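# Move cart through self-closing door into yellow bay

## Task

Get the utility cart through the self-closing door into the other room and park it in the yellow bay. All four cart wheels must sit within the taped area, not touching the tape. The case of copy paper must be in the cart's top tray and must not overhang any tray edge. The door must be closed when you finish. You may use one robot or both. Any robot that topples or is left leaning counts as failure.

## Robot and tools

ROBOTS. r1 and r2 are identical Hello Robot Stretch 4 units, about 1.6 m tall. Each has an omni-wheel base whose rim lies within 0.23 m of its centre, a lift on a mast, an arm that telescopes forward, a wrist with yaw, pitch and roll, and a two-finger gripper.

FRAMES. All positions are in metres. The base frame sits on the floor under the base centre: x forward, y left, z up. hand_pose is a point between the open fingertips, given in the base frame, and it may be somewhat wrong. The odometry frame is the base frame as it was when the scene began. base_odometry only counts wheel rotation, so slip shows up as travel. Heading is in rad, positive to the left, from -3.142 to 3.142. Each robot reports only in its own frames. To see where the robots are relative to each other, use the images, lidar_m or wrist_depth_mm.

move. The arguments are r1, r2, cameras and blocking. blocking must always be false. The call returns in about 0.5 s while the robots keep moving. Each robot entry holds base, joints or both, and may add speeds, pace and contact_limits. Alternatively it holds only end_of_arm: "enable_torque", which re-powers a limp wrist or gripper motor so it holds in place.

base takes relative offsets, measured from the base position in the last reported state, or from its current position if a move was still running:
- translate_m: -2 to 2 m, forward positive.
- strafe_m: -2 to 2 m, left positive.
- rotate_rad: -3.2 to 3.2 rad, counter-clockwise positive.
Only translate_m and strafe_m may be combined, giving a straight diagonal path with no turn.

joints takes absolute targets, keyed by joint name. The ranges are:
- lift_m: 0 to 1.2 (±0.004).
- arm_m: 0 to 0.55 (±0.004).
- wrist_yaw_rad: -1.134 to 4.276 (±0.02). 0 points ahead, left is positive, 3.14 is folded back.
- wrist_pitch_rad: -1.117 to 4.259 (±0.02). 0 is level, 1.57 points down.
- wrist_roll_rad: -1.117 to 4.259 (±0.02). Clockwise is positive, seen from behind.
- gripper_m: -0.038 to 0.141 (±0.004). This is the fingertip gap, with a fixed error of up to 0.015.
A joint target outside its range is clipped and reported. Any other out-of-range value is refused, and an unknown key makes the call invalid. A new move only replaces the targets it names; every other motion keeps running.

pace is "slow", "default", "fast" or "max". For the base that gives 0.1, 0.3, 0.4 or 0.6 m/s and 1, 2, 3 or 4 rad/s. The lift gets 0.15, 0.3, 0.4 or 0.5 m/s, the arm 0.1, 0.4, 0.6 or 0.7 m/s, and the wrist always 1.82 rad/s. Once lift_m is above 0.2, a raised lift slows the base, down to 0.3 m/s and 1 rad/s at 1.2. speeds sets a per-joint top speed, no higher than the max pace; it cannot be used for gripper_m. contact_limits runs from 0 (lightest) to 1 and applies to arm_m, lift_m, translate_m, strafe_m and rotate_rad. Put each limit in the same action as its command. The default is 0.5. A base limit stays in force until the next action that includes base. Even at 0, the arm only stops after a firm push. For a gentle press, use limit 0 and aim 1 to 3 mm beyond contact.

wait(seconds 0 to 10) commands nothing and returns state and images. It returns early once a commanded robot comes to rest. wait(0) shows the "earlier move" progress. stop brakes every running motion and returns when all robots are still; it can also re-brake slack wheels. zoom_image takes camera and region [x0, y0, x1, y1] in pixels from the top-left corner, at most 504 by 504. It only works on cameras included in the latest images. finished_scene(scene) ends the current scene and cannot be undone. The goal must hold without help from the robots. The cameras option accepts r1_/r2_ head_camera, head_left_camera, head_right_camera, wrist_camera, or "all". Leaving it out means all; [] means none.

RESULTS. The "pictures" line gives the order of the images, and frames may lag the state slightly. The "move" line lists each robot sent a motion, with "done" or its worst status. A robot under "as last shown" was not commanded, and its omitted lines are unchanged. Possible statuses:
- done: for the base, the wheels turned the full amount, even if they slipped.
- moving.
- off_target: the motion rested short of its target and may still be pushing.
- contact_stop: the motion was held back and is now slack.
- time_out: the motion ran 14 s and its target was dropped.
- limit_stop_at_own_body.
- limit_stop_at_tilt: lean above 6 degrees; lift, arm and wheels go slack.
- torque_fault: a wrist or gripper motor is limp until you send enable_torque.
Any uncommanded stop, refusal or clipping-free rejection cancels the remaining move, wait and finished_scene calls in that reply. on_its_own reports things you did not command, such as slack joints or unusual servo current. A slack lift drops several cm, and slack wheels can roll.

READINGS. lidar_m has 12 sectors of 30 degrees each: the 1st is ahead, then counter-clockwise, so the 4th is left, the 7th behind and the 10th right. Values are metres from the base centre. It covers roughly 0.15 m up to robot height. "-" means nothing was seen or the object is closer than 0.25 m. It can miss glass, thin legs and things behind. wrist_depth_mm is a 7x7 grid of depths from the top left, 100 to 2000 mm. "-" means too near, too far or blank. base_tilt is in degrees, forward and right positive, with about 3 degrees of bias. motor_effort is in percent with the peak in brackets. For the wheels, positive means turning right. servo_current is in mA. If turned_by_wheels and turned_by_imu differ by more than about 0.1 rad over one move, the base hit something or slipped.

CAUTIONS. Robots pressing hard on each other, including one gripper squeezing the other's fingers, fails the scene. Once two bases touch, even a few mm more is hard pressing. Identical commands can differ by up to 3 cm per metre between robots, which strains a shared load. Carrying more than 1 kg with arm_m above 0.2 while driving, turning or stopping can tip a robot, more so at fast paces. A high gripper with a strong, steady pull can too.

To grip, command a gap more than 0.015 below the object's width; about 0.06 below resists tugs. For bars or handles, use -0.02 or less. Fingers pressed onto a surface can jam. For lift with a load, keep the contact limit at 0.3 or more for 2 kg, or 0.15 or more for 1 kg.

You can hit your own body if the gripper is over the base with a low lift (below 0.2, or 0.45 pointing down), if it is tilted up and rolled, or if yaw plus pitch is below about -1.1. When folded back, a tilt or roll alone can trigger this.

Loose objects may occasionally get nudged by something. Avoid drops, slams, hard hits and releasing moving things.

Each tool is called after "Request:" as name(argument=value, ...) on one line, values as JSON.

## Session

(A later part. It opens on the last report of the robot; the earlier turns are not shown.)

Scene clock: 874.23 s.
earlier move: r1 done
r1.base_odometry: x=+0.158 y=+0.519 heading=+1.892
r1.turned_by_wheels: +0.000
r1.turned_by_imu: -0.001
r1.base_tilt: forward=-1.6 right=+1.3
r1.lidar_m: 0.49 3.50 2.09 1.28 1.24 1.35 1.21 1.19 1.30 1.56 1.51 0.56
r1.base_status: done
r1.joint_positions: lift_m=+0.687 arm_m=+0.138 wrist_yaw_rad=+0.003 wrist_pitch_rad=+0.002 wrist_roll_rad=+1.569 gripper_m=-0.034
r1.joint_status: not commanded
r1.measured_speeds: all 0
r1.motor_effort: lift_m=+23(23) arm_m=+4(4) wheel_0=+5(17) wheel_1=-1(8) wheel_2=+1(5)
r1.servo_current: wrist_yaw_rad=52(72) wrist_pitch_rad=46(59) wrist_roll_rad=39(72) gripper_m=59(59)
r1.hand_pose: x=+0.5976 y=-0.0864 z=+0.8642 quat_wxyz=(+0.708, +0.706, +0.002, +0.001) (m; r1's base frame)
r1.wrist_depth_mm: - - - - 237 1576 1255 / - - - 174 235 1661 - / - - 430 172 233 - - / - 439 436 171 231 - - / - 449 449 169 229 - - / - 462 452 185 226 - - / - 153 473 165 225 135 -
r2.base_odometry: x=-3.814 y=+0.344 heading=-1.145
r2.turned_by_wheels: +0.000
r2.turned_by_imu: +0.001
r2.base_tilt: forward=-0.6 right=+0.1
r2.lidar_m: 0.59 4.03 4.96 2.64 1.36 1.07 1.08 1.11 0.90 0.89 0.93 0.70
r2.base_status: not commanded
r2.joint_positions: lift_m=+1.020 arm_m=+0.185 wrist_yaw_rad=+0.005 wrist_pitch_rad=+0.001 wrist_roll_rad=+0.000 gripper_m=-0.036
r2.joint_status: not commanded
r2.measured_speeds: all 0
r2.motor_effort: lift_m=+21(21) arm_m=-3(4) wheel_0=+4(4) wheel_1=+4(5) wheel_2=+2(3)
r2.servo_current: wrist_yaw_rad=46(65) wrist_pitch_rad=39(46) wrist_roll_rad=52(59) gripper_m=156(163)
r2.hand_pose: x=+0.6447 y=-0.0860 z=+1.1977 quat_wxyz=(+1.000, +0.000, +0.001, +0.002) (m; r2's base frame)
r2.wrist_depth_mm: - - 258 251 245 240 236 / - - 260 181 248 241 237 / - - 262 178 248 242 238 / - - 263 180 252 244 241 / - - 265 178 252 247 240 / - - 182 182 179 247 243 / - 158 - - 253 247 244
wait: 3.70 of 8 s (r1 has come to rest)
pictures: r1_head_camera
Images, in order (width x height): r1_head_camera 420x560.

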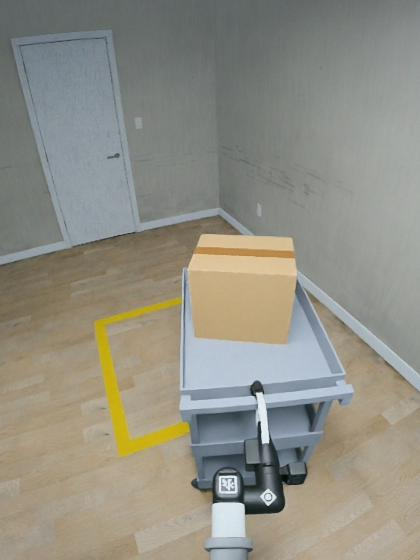

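Request:
move(r1={"base":{"translate_m":0.02,"strafe_m":-0.28},"pace":"slow"}, blocking=false, cameras=[])

Request:
wait(seconds=8, cameras=["r1_head_camera"])

Scene clock: 880.33 s.
move: r1 moving
r1.base_odometry: x=+0.171 y=+0.524 heading=+1.893
r1.turned_by_wheels: +0.001
r1.turned_by_imu: +0.000
r1.base_tilt: forward=-1.6 right=+1.2
r1.lidar_m: 0.50 3.49 2.11 1.28 1.25 1.37 1.21 1.19 1.29 1.52 1.50 0.56
r1.base_status: translate_m moving; strafe_m moving
r1.joint_positions: lift_m=+0.687 arm_m=+0.138 wrist_yaw_rad=+0.003 wrist_pitch_rad=+0.002 wrist_roll_rad=+1.569 gripper_m=-0.034
r1.joint_status: not commanded
r1.measured_speeds: translate_m=+0.004 strafe_m=-0.055 rotate_rad=+0.003 lift_m=+0.000 arm_m=+0.000 wrist_yaw_rad=+0.000 wrist_pitch_rad=+0.000 wrist_roll_rad=+0.000
r1.motor_effort: lift_m=+23(23) arm_m=+4(4) wheel_0=+11(12) wheel_1=-4(6) wheel_2=+1(2)
r1.servo_current: wrist_yaw_rad=39(52) wrist_pitch_rad=39(46) wrist_roll_rad=46(52) gripper_m=52(59)
r1.hand_pose: x=+0.5976 y=-0.0864 z=+0.8642 quat_wxyz=(+0.708, +0.706, +0.002, +0.001) (m; r1's base frame)
r1.wrist_depth_mm: - - - - 239 1499 1229 / - - - - 236 1661 - / - - 539 174 235 - - / - 442 439 171 232 - - / - 445 449 169 229 - - / - 459 452 185 227 - - / - 153 466 165 224 135 -
r2: as last shown
r2.turned_by_imu: +0.000
r2.lidar_m: 0.57 4.04 4.97 2.66 1.33 1.07 1.08 1.13 0.91 0.88 0.91 0.69
r2.motor_effort: lift_m=+21(21) arm_m=-4(4) wheel_0=+4(4) wheel_1=+4(5) wheel_2=+2(3)
r2.servo_current: wrist_yaw_rad=52(59) wrist_pitch_rad=39(39) wrist_roll_rad=46(52) gripper_m=156(156)
r2.wrist_depth_mm: - - 257 250 247 240 236 / - - 259 181 247 242 237 / - - 262 179 249 242 238 / - - 263 180 251 244 239 / - - 265 178 252 247 242 / - - 182 182 180 247 243 / - 157 - - 254 246 244
pictures: none
No camera images: "cameras" was empty.

Scene clock: 883.83 s.
earlier move: r1 done
r1.base_odometry: x=+0.417 y=+0.627 heading=+1.893
r1.turned_by_wheels: +0.000
r1.turned_by_imu: +0.000
r1.base_tilt: forward=-1.6 right=+1.3
r1.lidar_m: 0.45 0.62 2.35 1.54 1.50 1.44 1.12 1.10 1.21 1.29 1.24 0.60
r1.base_status: done
r1.joint_positions: lift_m=+0.687 arm_m=+0.138 wrist_yaw_rad=+0.004 wrist_pitch_rad=+0.002 wrist_roll_rad=+1.569 gripper_m=-0.034
r1.joint_status: not commanded
r1.measured_speeds: all 0
r1.motor_effort: lift_m=+23(23) arm_m=-4(4) wheel_0=+7(13) wheel_1=-2(6) wheel_2=+3(4)
r1.servo_current: wrist_yaw_rad=52(72) wrist_pitch_rad=46(52) wrist_roll_rad=33(65) gripper_m=52(59)
r1.hand_pose: x=+0.5976 y=-0.0863 z=+0.8642 quat_wxyz=(+0.708, +0.706, +0.002, +0.001) (m; r1's base frame)
r1.wrist_depth_mm: - - - 236 322 332 329 / - - - 219 297 1464 1229 / - - - 204 276 1618 - / - - - 253 257 1921 - / - 452 449 184 242 - - / - 439 436 185 228 - - / - 154 418 160 213 134 -
r2.base_odometry: x=-3.814 y=+0.344 heading=-1.145
r2.turned_by_wheels: +0.000
r2.turned_by_imu: +0.000
r2.base_tilt: forward=-0.7 right=+0.0
r2.lidar_m: 0.61 4.09 4.95 2.62 1.35 1.10 1.08 1.11 0.90 0.89 0.89 0.68
r2.base_status: not commanded
r2.joint_positions: lift_m=+1.020 arm_m=+0.185 wrist_yaw_rad=+0.005 wrist_pitch_rad=+0.001 wrist_roll_rad=+0.000 gripper_m=-0.036
r2.joint_status: not commanded
r2.measured_speeds: all 0
r2.motor_effort: lift_m=+21(21) arm_m=-4(4) wheel_0=+5(5) wheel_1=+4(5) wheel_2=+2(3)
r2.servo_current: wrist_yaw_rad=52(65) wrist_pitch_rad=39(52) wrist_roll_rad=46(59) gripper_m=143(163)
r2.hand_pose: x=+0.6447 y=-0.0860 z=+1.1977 quat_wxyz=(+1.000, +0.000, +0.001, +0.002) (m; r2's base frame)
r2.wrist_depth_mm: - - 257 252 246 239 236 / - - 259 181 247 242 236 / - - 262 179 250 243 238 / - - 263 180 251 244 239 / - - 266 178 252 246 242 / - - 182 181 179 247 243 / - 157 - - 253 246 244
wait: 3.50 of 8 s (r1 has come to rest)
pictures: r1_head_camera
Images, in order (width x height): r1_head_camera 420x560.

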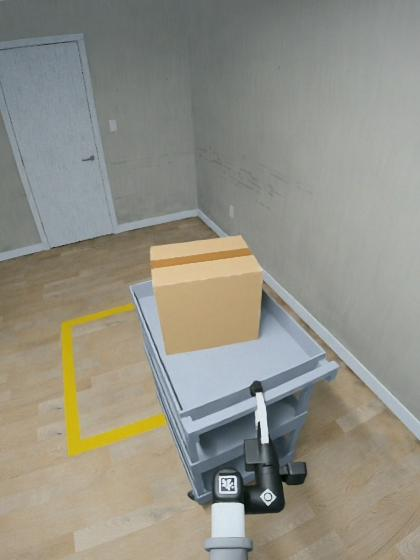

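Request:
move(r1={"base":{"rotate_rad":0.3},"pace":"slow"}, blocking=false, cameras=[])

Request:
wait(seconds=8, cameras=[])

Request:
move(r1={"base":{"translate_m":0.02,"strafe_m":-0.32},"pace":"slow"}, blocking=false, cameras=[])

Request:
wait(seconds=8, cameras=["r1_head_camera"])

Scene clock: 892.20 s.
move: r1 moving
r1.base_odometry: x=+0.417 y=+0.627 heading=+2.016
r1.turned_by_wheels: +0.123
r1.turned_by_imu: +0.123
r1.base_tilt: forward=-1.6 right=+1.3
r1.lidar_m: 0.47 3.28 2.32 1.51 1.50 1.33 1.09 1.09 1.27 1.25 1.25 0.56
r1.base_status: rotate_rad moving
r1.joint_positions: lift_m=+0.687 arm_m=+0.138 wrist_yaw_rad=-0.011 wrist_pitch_rad=+0.002 wrist_roll_rad=+1.569 gripper_m=-0.034
r1.joint_status: not commanded
r1.measured_speeds: translate_m=+0.000 strafe_m=+0.002 rotate_rad=+0.481 lift_m=+0.000 arm_m=+0.000 wrist_yaw_rad=-0.027 wrist_pitch_rad=+0.000 wrist_roll_rad=+0.000
r1.motor_effort: lift_m=+23(23) arm_m=+1(4) wheel_0=-16(17) wheel_1=-8(9) wheel_2=-15(15)
r1.servo_current: wrist_yaw_rad=52(65) wrist_pitch_rad=39(46) wrist_roll_rad=39(65) gripper_m=59(59)
r1.hand_pose: x=+0.5963 y=-0.0905 z=+0.8642 quat_wxyz=(+0.708, +0.706, -0.003, -0.005) (m; r1's base frame)
r1.wrist_depth_mm: - - - 220 307 315 334 / - - - - 281 1537 1255 / - - - - 262 1756 - / - - - 452 247 - - / - 445 442 206 234 - - / - 436 185 197 180 - - / - 153 424 140 210 136 -
r2: as last shown
r2.base_tilt: forward=-0.6 right=+0.1
r2.lidar_m: 0.60 4.06 4.97 2.63 1.34 1.07 1.07 1.11 0.89 0.88 0.95 0.70
r2.motor_effort: lift_m=+21(21) arm_m=-4(4) wheel_0=+4(4) wheel_1=+4(5) wheel_2=+2(2)
r2.servo_current: wrist_yaw_rad=52(65) wrist_pitch_rad=46(46) wrist_roll_rad=39(52) gripper_m=156(156)
r2.wrist_depth_mm: - - 256 251 247 240 236 / - - 258 181 248 241 236 / - - 260 178 249 242 239 / - - 263 180 250 244 240 / - - 265 178 252 246 241 / - - 182 182 179 246 242 / - 157 - - 253 247 244
pictures: none
No camera images: "cameras" was empty.

Scene clock: 893.07 s.
earlier move: r1 done
r1.base_odometry: x=+0.417 y=+0.626 heading=+2.192
r1.turned_by_wheels: +0.176
r1.turned_by_imu: +0.177
r1.base_tilt: forward=-1.6 right=+1.3
r1.lidar_m: 0.53 2.52 1.63 1.51 1.53 1.21 1.10 1.12 1.35 1.24 1.27 0.55
r1.base_status: done
r1.joint_positions: lift_m=+0.687 arm_m=+0.138 wrist_yaw_rad=+0.001 wrist_pitch_rad=+0.002 wrist_roll_rad=+1.569 gripper_m=-0.034
r1.joint_status: not commanded
r1.measured_speeds: all 0
r1.motor_effort: lift_m=+23(23) arm_m=-4(5) wheel_0=+0(17) wheel_1=-3(9) wheel_2=+0(18)
r1.servo_current: wrist_yaw_rad=52(91) wrist_pitch_rad=39(46) wrist_roll_rad=52(65) gripper_m=59(65)
r1.hand_pose: x=+0.5974 y=-0.0873 z=+0.8642 quat_wxyz=(+0.708, +0.706, +0.001, -0.001) (m; r1's base frame)
r1.wrist_depth_mm: - - - 154 213 1576 - / - - - 156 215 - - / - 418 418 415 219 - - / - 439 439 161 221 - - / - 462 469 164 224 - - / - - 189 185 227 - - / - 492 - 148 233 135 -
r2.base_odometry: x=-3.814 y=+0.344 heading=-1.145
r2.turned_by_wheels: +0.000
r2.turned_by_imu: +0.000
r2.base_tilt: forward=-0.6 right=+0.1
r2.lidar_m: 0.60 4.07 4.96 2.60 1.32 1.09 1.04 1.13 0.91 0.89 0.91 0.69
r2.base_status: not commanded
r2.joint_positions: lift_m=+1.020 arm_m=+0.185 wrist_yaw_rad=+0.005 wrist_pitch_rad=+0.001 wrist_roll_rad=+0.000 gripper_m=-0.036
r2.joint_status: not commanded
r2.measured_speeds: all 0
r2.motor_effort: lift_m=+21(21) arm_m=-4(4) wheel_0=+3(4) wheel_1=+5(5) wheel_2=+2(3)
r2.servo_current: wrist_yaw_rad=46(65) wrist_pitch_rad=39(46) wrist_roll_rad=46(59) gripper_m=143(156)
r2.hand_pose: x=+0.6447 y=-0.0860 z=+1.1977 quat_wxyz=(+1.000, +0.000, +0.001, +0.002) (m; r2's base frame)
r2.wrist_depth_mm: - - 257 251 246 241 236 / - - 259 181 248 241 236 / - - 262 179 248 242 237 / - - 264 180 250 245 240 / - - 264 177 251 246 241 / - - 182 182 179 248 242 / - 158 - - 253 246 245
wait: 0.87 of 8 s (r1 has come to rest)
pictures: none
No camera images: "cameras" was empty.

Scene clock: 893.57 s.
move: r1 moving
r1.base_odometry: x=+0.428 y=+0.635 heading=+2.193
r1.turned_by_wheels: +0.001
r1.turned_by_imu: +0.001
r1.base_tilt: forward=-1.6 right=+1.3
r1.lidar_m: 0.54 2.52 1.64 1.52 1.56 1.21 1.09 1.11 1.39 1.23 1.25 0.55
r1.base_status: translate_m moving; strafe_m moving
r1.joint_positions: lift_m=+0.687 arm_m=+0.138 wrist_yaw_rad=+0.001 wrist_pitch_rad=+0.002 wrist_roll_rad=+1.569 gripper_m=-0.034
r1.joint_status: not commanded
r1.measured_speeds: translate_m=+0.003 strafe_m=-0.053 rotate_rad=+0.003 lift_m=+0.000 arm_m=+0.000 wrist_yaw_rad=+0.006 wrist_pitch_rad=+0.000 wrist_roll_rad=+0.000
r1.motor_effort: lift_m=+23(23) arm_m=-2(4) wheel_0=+12(12) wheel_1=-5(7) wheel_2=-2(3)
r1.servo_current: wrist_yaw_rad=59(65) wrist_pitch_rad=46(46) wrist_roll_rad=65(65) gripper_m=52(59)
r1.hand_pose: x=+0.5974 y=-0.0871 z=+0.8642 quat_wxyz=(+0.708, +0.706, +0.001, +0.000) (m; r1's base frame)
r1.wrist_depth_mm: - - - 152 210 1618 - / - - - 154 213 - - / - 415 418 413 217 - - / - 442 439 160 221 - - / - 466 455 162 224 - - / - - 216 185 226 - - / - 154 - 127 231 135 -
r2: as last shown
r2.lidar_m: 0.60 4.07 4.96 2.62 1.35 1.06 1.08 1.12 0.89 0.87 0.92 0.70
r2.motor_effort: lift_m=+21(21) arm_m=-4(4) wheel_0=+4(4) wheel_1=+5(5) wheel_2=+2(2)
r2.servo_current: wrist_yaw_rad=59(59) wrist_pitch_rad=39(46) wrist_roll_rad=52(52) gripper_m=150(156)
r2.wrist_depth_mm: - - 257 251 247 241 236 / - - 260 181 248 242 237 / - - 262 178 248 243 238 / - - 262 180 251 245 240 / - - 265 178 252 246 242 / - - 182 182 179 245 243 / - 158 - - 253 246 244
pictures: none
No camera images: "cameras" was empty.

Scene clock: 897.47 s.
earlier move: r1 done
r1.base_odometry: x=+0.665 y=+0.829 heading=+2.193
r1.turned_by_wheels: +0.000
r1.turned_by_imu: +0.000
r1.base_tilt: forward=-1.6 right=+1.3
r1.lidar_m: 0.49 3.01 2.00 1.82 1.78 1.16 1.07 1.10 1.00 0.94 0.94 0.58
r1.base_status: done
r1.joint_positions: lift_m=+0.687 arm_m=+0.138 wrist_yaw_rad=+0.003 wrist_pitch_rad=+0.002 wrist_roll_rad=+1.569 gripper_m=-0.034
r1.joint_status: not commanded
r1.measured_speeds: all 0
r1.motor_effort: lift_m=+23(23) arm_m=-2(4) wheel_0=+7(17) wheel_1=-2(7) wheel_2=+3(4)
r1.servo_current: wrist_yaw_rad=59(65) wrist_pitch_rad=39(52) wrist_roll_rad=39(65) gripper_m=59(65)
r1.hand_pose: x=+0.5975 y=-0.0866 z=+0.8642 quat_wxyz=(+0.708, +0.706, +0.002, +0.000) (m; r1's base frame)
r1.wrist_depth_mm: - - - 196 262 - 1205 / - - - 191 254 1708 1281 / - - - 248 247 1708 - / - 442 445 180 239 - - / - 445 449 175 235 - - / - 445 445 184 227 - - / - 154 445 164 220 134 -
r2.base_odometry: x=-3.814 y=+0.344 heading=-1.145
r2.turned_by_wheels: +0.000
r2.turned_by_imu: +0.001
r2.base_tilt: forward=-0.7 right=+0.0
r2.lidar_m: 0.59 4.09 4.96 2.65 1.31 1.07 1.07 1.10 0.89 0.88 0.95 0.67
r2.base_status: not commanded
r2.joint_positions: lift_m=+1.020 arm_m=+0.185 wrist_yaw_rad=+0.005 wrist_pitch_rad=+0.001 wrist_roll_rad=+0.000 gripper_m=-0.036
r2.joint_status: not commanded
r2.measured_speeds: all 0
r2.motor_effort: lift_m=+21(21) arm_m=-3(4) wheel_0=+3(4) wheel_1=+4(5) wheel_2=+2(3)
r2.servo_current: wrist_yaw_rad=46(65) wrist_pitch_rad=46(46) wrist_roll_rad=39(59) gripper_m=150(163)
r2.hand_pose: x=+0.6447 y=-0.0860 z=+1.1977 quat_wxyz=(+1.000, +0.000, +0.001, +0.002) (m; r2's base frame)
r2.wrist_depth_mm: - - 258 251 246 241 236 / - - 259 180 248 242 236 / - - 262 178 250 243 238 / - - 264 180 250 245 239 / - - 265 178 253 246 242 / - - 182 182 179 247 243 / - 158 - - 253 247 245
wait: 3.90 of 8 s (r1 has come to rest)
pictures: r1_head_camera
Images, in order (width x height): r1_head_camera 420x560.

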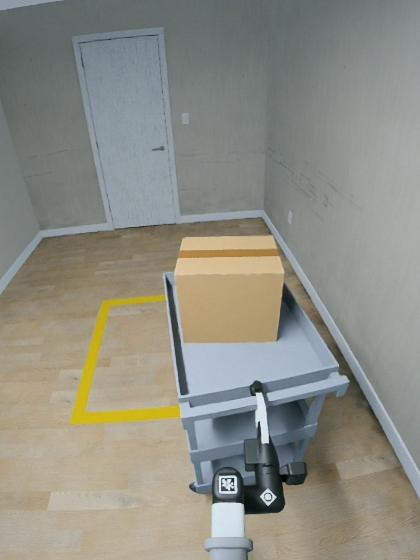

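Request:
move(r1={"base":{"translate_m":0.02,"strafe_m":-0.22},"pace":"slow"}, blocking=false, cameras=[])

Request:
wait(seconds=8, cameras=[])

Request:
move(r1={"base":{"translate_m":0.25,"strafe_m":0.12},"pace":"slow"}, blocking=false, cameras=[])

Request:
wait(seconds=8, cameras=["r1_head_camera"])

Scene clock: 907.10 s.
move: r1 moving
r1.base_odometry: x=+0.676 y=+0.838 heading=+2.194
r1.turned_by_wheels: +0.001
r1.turned_by_imu: +0.001
r1.base_tilt: forward=-1.6 right=+1.2
r1.lidar_m: 0.48 3.04 1.99 1.85 1.76 1.19 1.06 1.11 1.02 0.92 0.94 0.55
r1.base_status: translate_m moving; strafe_m moving
r1.joint_positions: lift_m=+0.687 arm_m=+0.138 wrist_yaw_rad=+0.004 wrist_pitch_rad=+0.002 wrist_roll_rad=+1.569 gripper_m=-0.034
r1.joint_status: not commanded
r1.measured_speeds: translate_m=+0.004 strafe_m=-0.053 rotate_rad=+0.001 lift_m=+0.000 arm_m=+0.000 wrist_yaw_rad=+0.000 wrist_pitch_rad=+0.000 wrist_roll_rad=+0.000
r1.motor_effort: lift_m=+23(23) arm_m=-4(4) wheel_0=+11(12) wheel_1=-4(7) wheel_2=+2(3)
r1.servo_current: wrist_yaw_rad=39(59) wrist_pitch_rad=39(46) wrist_roll_rad=59(65) gripper_m=59(65)
r1.hand_pose: x=+0.5976 y=-0.0864 z=+0.8642 quat_wxyz=(+0.708, +0.706, +0.002, +0.001) (m; r1's base frame)
r1.wrist_depth_mm: - - - 198 263 - 1229 / - - - 191 255 1661 1229 / - - - 248 248 1863 - / - 442 445 181 240 - - / - 445 445 175 234 - - / - 445 445 185 228 - - / - 153 449 164 220 135 -
r2: as last shown
r2.turned_by_imu: +0.000
r2.lidar_m: 0.58 4.05 4.92 2.63 1.33 1.06 1.05 1.12 0.88 0.87 0.93 0.71
r2.motor_effort: lift_m=+21(21) arm_m=-4(4) wheel_0=+4(4) wheel_1=+4(5) wheel_2=+2(3)
r2.servo_current: wrist_yaw_rad=52(52) wrist_pitch_rad=46(52) wrist_roll_rad=59(59) gripper_m=150(163)
r2.wrist_depth_mm: - - 257 252 246 240 236 / - - 258 180 248 241 236 / - - 260 178 249 243 238 / - - 263 180 250 244 240 / - - 264 178 252 246 242 / - - 182 182 179 246 243 / - 157 - - 252 246 245
pictures: none
No camera images: "cameras" was empty.

Scene clock: 910.00 s.
earlier move: r1 done
r1.base_odometry: x=+0.832 y=+0.974 heading=+2.194
r1.turned_by_wheels: +0.000
r1.turned_by_imu: +0.000
r1.base_tilt: forward=-1.6 right=+1.3
r1.lidar_m: 0.46 0.63 2.72 2.06 1.79 1.16 1.06 1.08 0.78 0.71 0.74 0.58
r1.base_status: done
r1.joint_positions: lift_m=+0.687 arm_m=+0.138 wrist_yaw_rad=+0.004 wrist_pitch_rad=+0.002 wrist_roll_rad=+1.569 gripper_m=-0.034
r1.joint_status: not commanded
r1.measured_speeds: all 0
r1.motor_effort: lift_m=+23(23) arm_m=-3(4) wheel_0=+6(12) wheel_1=-1(7) wheel_2=+3(4)
r1.servo_current: wrist_yaw_rad=39(78) wrist_pitch_rad=39(52) wrist_roll_rad=46(72) gripper_m=59(65)
r1.hand_pose: x=+0.5976 y=-0.0863 z=+0.8642 quat_wxyz=(+0.708, +0.706, +0.002, +0.001) (m; r1's base frame)
r1.wrist_depth_mm: - - - 232 320 324 327 / - - - 216 290 - 1229 / - - - 204 273 1808 - / - - - 258 256 1921 - / - 449 449 183 241 - - / - 442 436 185 229 - - / - 154 418 160 214 134 -
r2.base_odometry: x=-3.814 y=+0.344 heading=-1.145
r2.turned_by_wheels: +0.000
r2.turned_by_imu: +0.000
r2.base_tilt: forward=-0.7 right=+0.1
r2.lidar_m: 0.60 4.06 4.95 2.62 1.34 1.08 1.05 1.11 0.89 0.89 0.93 0.70
r2.base_status: not commanded
r2.joint_positions: lift_m=+1.020 arm_m=+0.185 wrist_yaw_rad=+0.005 wrist_pitch_rad=+0.001 wrist_roll_rad=+0.000 gripper_m=-0.036
r2.joint_status: not commanded
r2.measured_speeds: all 0
r2.motor_effort: lift_m=+21(21) arm_m=-4(4) wheel_0=+4(4) wheel_1=+4(5) wheel_2=+2(3)
r2.servo_current: wrist_yaw_rad=52(65) wrist_pitch_rad=33(52) wrist_roll_rad=46(59) gripper_m=156(163)
r2.hand_pose: x=+0.6447 y=-0.0860 z=+1.1977 quat_wxyz=(+1.000, +0.000, +0.001, +0.002) (m; r2's base frame)
r2.wrist_depth_mm: - - 257 250 246 239 236 / - - 259 181 248 241 236 / - - 262 178 250 243 238 / - - 264 179 250 244 238 / - - 266 178 252 246 241 / - - 182 182 180 247 243 / - 158 - - 253 246 244
wait: 2.90 of 8 s (r1 has come to rest)
pictures: none
No camera images: "cameras" was empty.

Scene clock: 910.50 s.
move: r1 moving
r1.base_odometry: x=+0.820 y=+0.980 heading=+2.194
r1.turned_by_wheels: +0.000
r1.turned_by_imu: +0.000
r1.base_tilt: forward=-1.6 right=+1.3
r1.lidar_m: 0.44 0.68 2.73 2.03 1.80 1.20 1.07 1.09 0.80 0.71 0.72 0.59
r1.base_status: translate_m moving; strafe_m moving
r1.joint_positions: lift_m=+0.687 arm_m=+0.138 wrist_yaw_rad=+0.003 wrist_pitch_rad=+0.002 wrist_roll_rad=+1.569 gripper_m=-0.034
r1.joint_status: not commanded
r1.measured_speeds: translate_m=+0.048 strafe_m=+0.022 rotate_rad=+0.001 lift_m=+0.000 arm_m=+0.000 wrist_yaw_rad=+0.000 wrist_pitch_rad=+0.000 wrist_roll_rad=+0.000
r1.motor_effort: lift_m=+23(23) arm_m=+1(4) wheel_0=+5(8) wheel_1=+6(8) wheel_2=-8(8)
r1.servo_current: wrist_yaw_rad=39(59) wrist_pitch_rad=39(46) wrist_roll_rad=59(59) gripper_m=52(59)
r1.hand_pose: x=+0.5975 y=-0.0867 z=+0.8642 quat_wxyz=(+0.708, +0.706, +0.002, +0.000) (m; r1's base frame)
r1.wrist_depth_mm: - - - 238 327 327 - / - - - - 303 338 1160 / - - - 209 274 1808 - / - - - - 256 1863 - / - 452 449 182 240 - - / - 436 433 186 224 - - / - 154 415 143 210 135 -
r2: as last shown
r2.base_tilt: forward=-0.6 right=+0.1
r2.lidar_m: 0.61 4.09 4.95 2.68 1.33 1.08 1.07 1.12 0.88 0.89 0.91 0.68
r2.servo_current: wrist_yaw_rad=52(59) wrist_pitch_rad=46(46) wrist_roll_rad=52(59) gripper_m=150(156)
r2.wrist_depth_mm: - - 258 252 247 240 236 / - - 258 180 248 242 237 / - - 260 179 249 243 238 / - - 263 180 250 244 239 / - - 264 178 253 246 242 / - - 182 182 179 248 243 / - 158 - - 254 246 244
pictures: none
No camera images: "cameras" was empty.

Scene clock: 913.97 s.
earlier move: r1 done
r1.base_odometry: x=+0.589 y=+1.107 heading=+2.193
r1.turned_by_wheels: -0.001
r1.turned_by_imu: -0.003
r1.base_tilt: forward=-1.6 right=+1.3
r1.lidar_m: 0.48 3.24 2.51 1.93 1.98 1.44 1.33 1.34 0.87 0.79 0.82 0.54
r1.base_status: done
r1.joint_positions: lift_m=+0.687 arm_m=+0.138 wrist_yaw_rad=-0.011 wrist_pitch_rad=+0.002 wrist_roll_rad=+1.569 gripper_m=-0.034
r1.joint_status: not commanded
r1.measured_speeds: all 0
r1.motor_effort: lift_m=+23(23) arm_m=+4(4) wheel_0=-1(8) wheel_1=+0(9) wheel_2=-4(19)
r1.servo_current: wrist_yaw_rad=78(91) wrist_pitch_rad=39(46) wrist_roll_rad=59(65) gripper_m=59(59)
r1.hand_pose: x=+0.5963 y=-0.0906 z=+0.8642 quat_wxyz=(+0.708, +0.706, -0.003, -0.005) (m; r1's base frame)
r1.wrist_depth_mm: - - - - 277 309 - / - - - 196 262 - 1229 / - - - 188 251 1708 - / - - 445 182 241 - - / - 439 442 173 232 - - / - 439 186 - 182 - - / - 153 436 142 213 127 -
r2.base_odometry: x=-3.814 y=+0.344 heading=-1.145
r2.turned_by_wheels: +0.000
r2.turned_by_imu: +0.000
r2.base_tilt: forward=-0.7 right=+0.1
r2.lidar_m: 0.59 4.05 4.97 2.66 1.31 1.09 1.06 1.11 0.92 0.88 0.94 0.67
r2.base_status: not commanded
r2.joint_positions: lift_m=+1.020 arm_m=+0.185 wrist_yaw_rad=+0.005 wrist_pitch_rad=+0.001 wrist_roll_rad=+0.000 gripper_m=-0.036
r2.joint_status: not commanded
r2.measured_speeds: all 0
r2.motor_effort: lift_m=+21(21) arm_m=-4(4) wheel_0=+4(4) wheel_1=+4(5) wheel_2=+2(3)
r2.servo_current: wrist_yaw_rad=46(59) wrist_pitch_rad=39(52) wrist_roll_rad=46(59) gripper_m=150(163)
r2.hand_pose: x=+0.6447 y=-0.0860 z=+1.1977 quat_wxyz=(+1.000, +0.000, +0.001, +0.002) (m; r2's base frame)
r2.wrist_depth_mm: - - 257 251 246 239 236 / - - 259 180 247 242 237 / - - 263 178 248 243 238 / - - 263 180 251 245 240 / - - 265 178 252 246 241 / - - 182 182 179 247 242 / - 157 - - 254 247 244
wait: 3.47 of 8 s (r1 has come to rest)
pictures: r1_head_camera
Images, in order (width x height): r1_head_camera 420x560.

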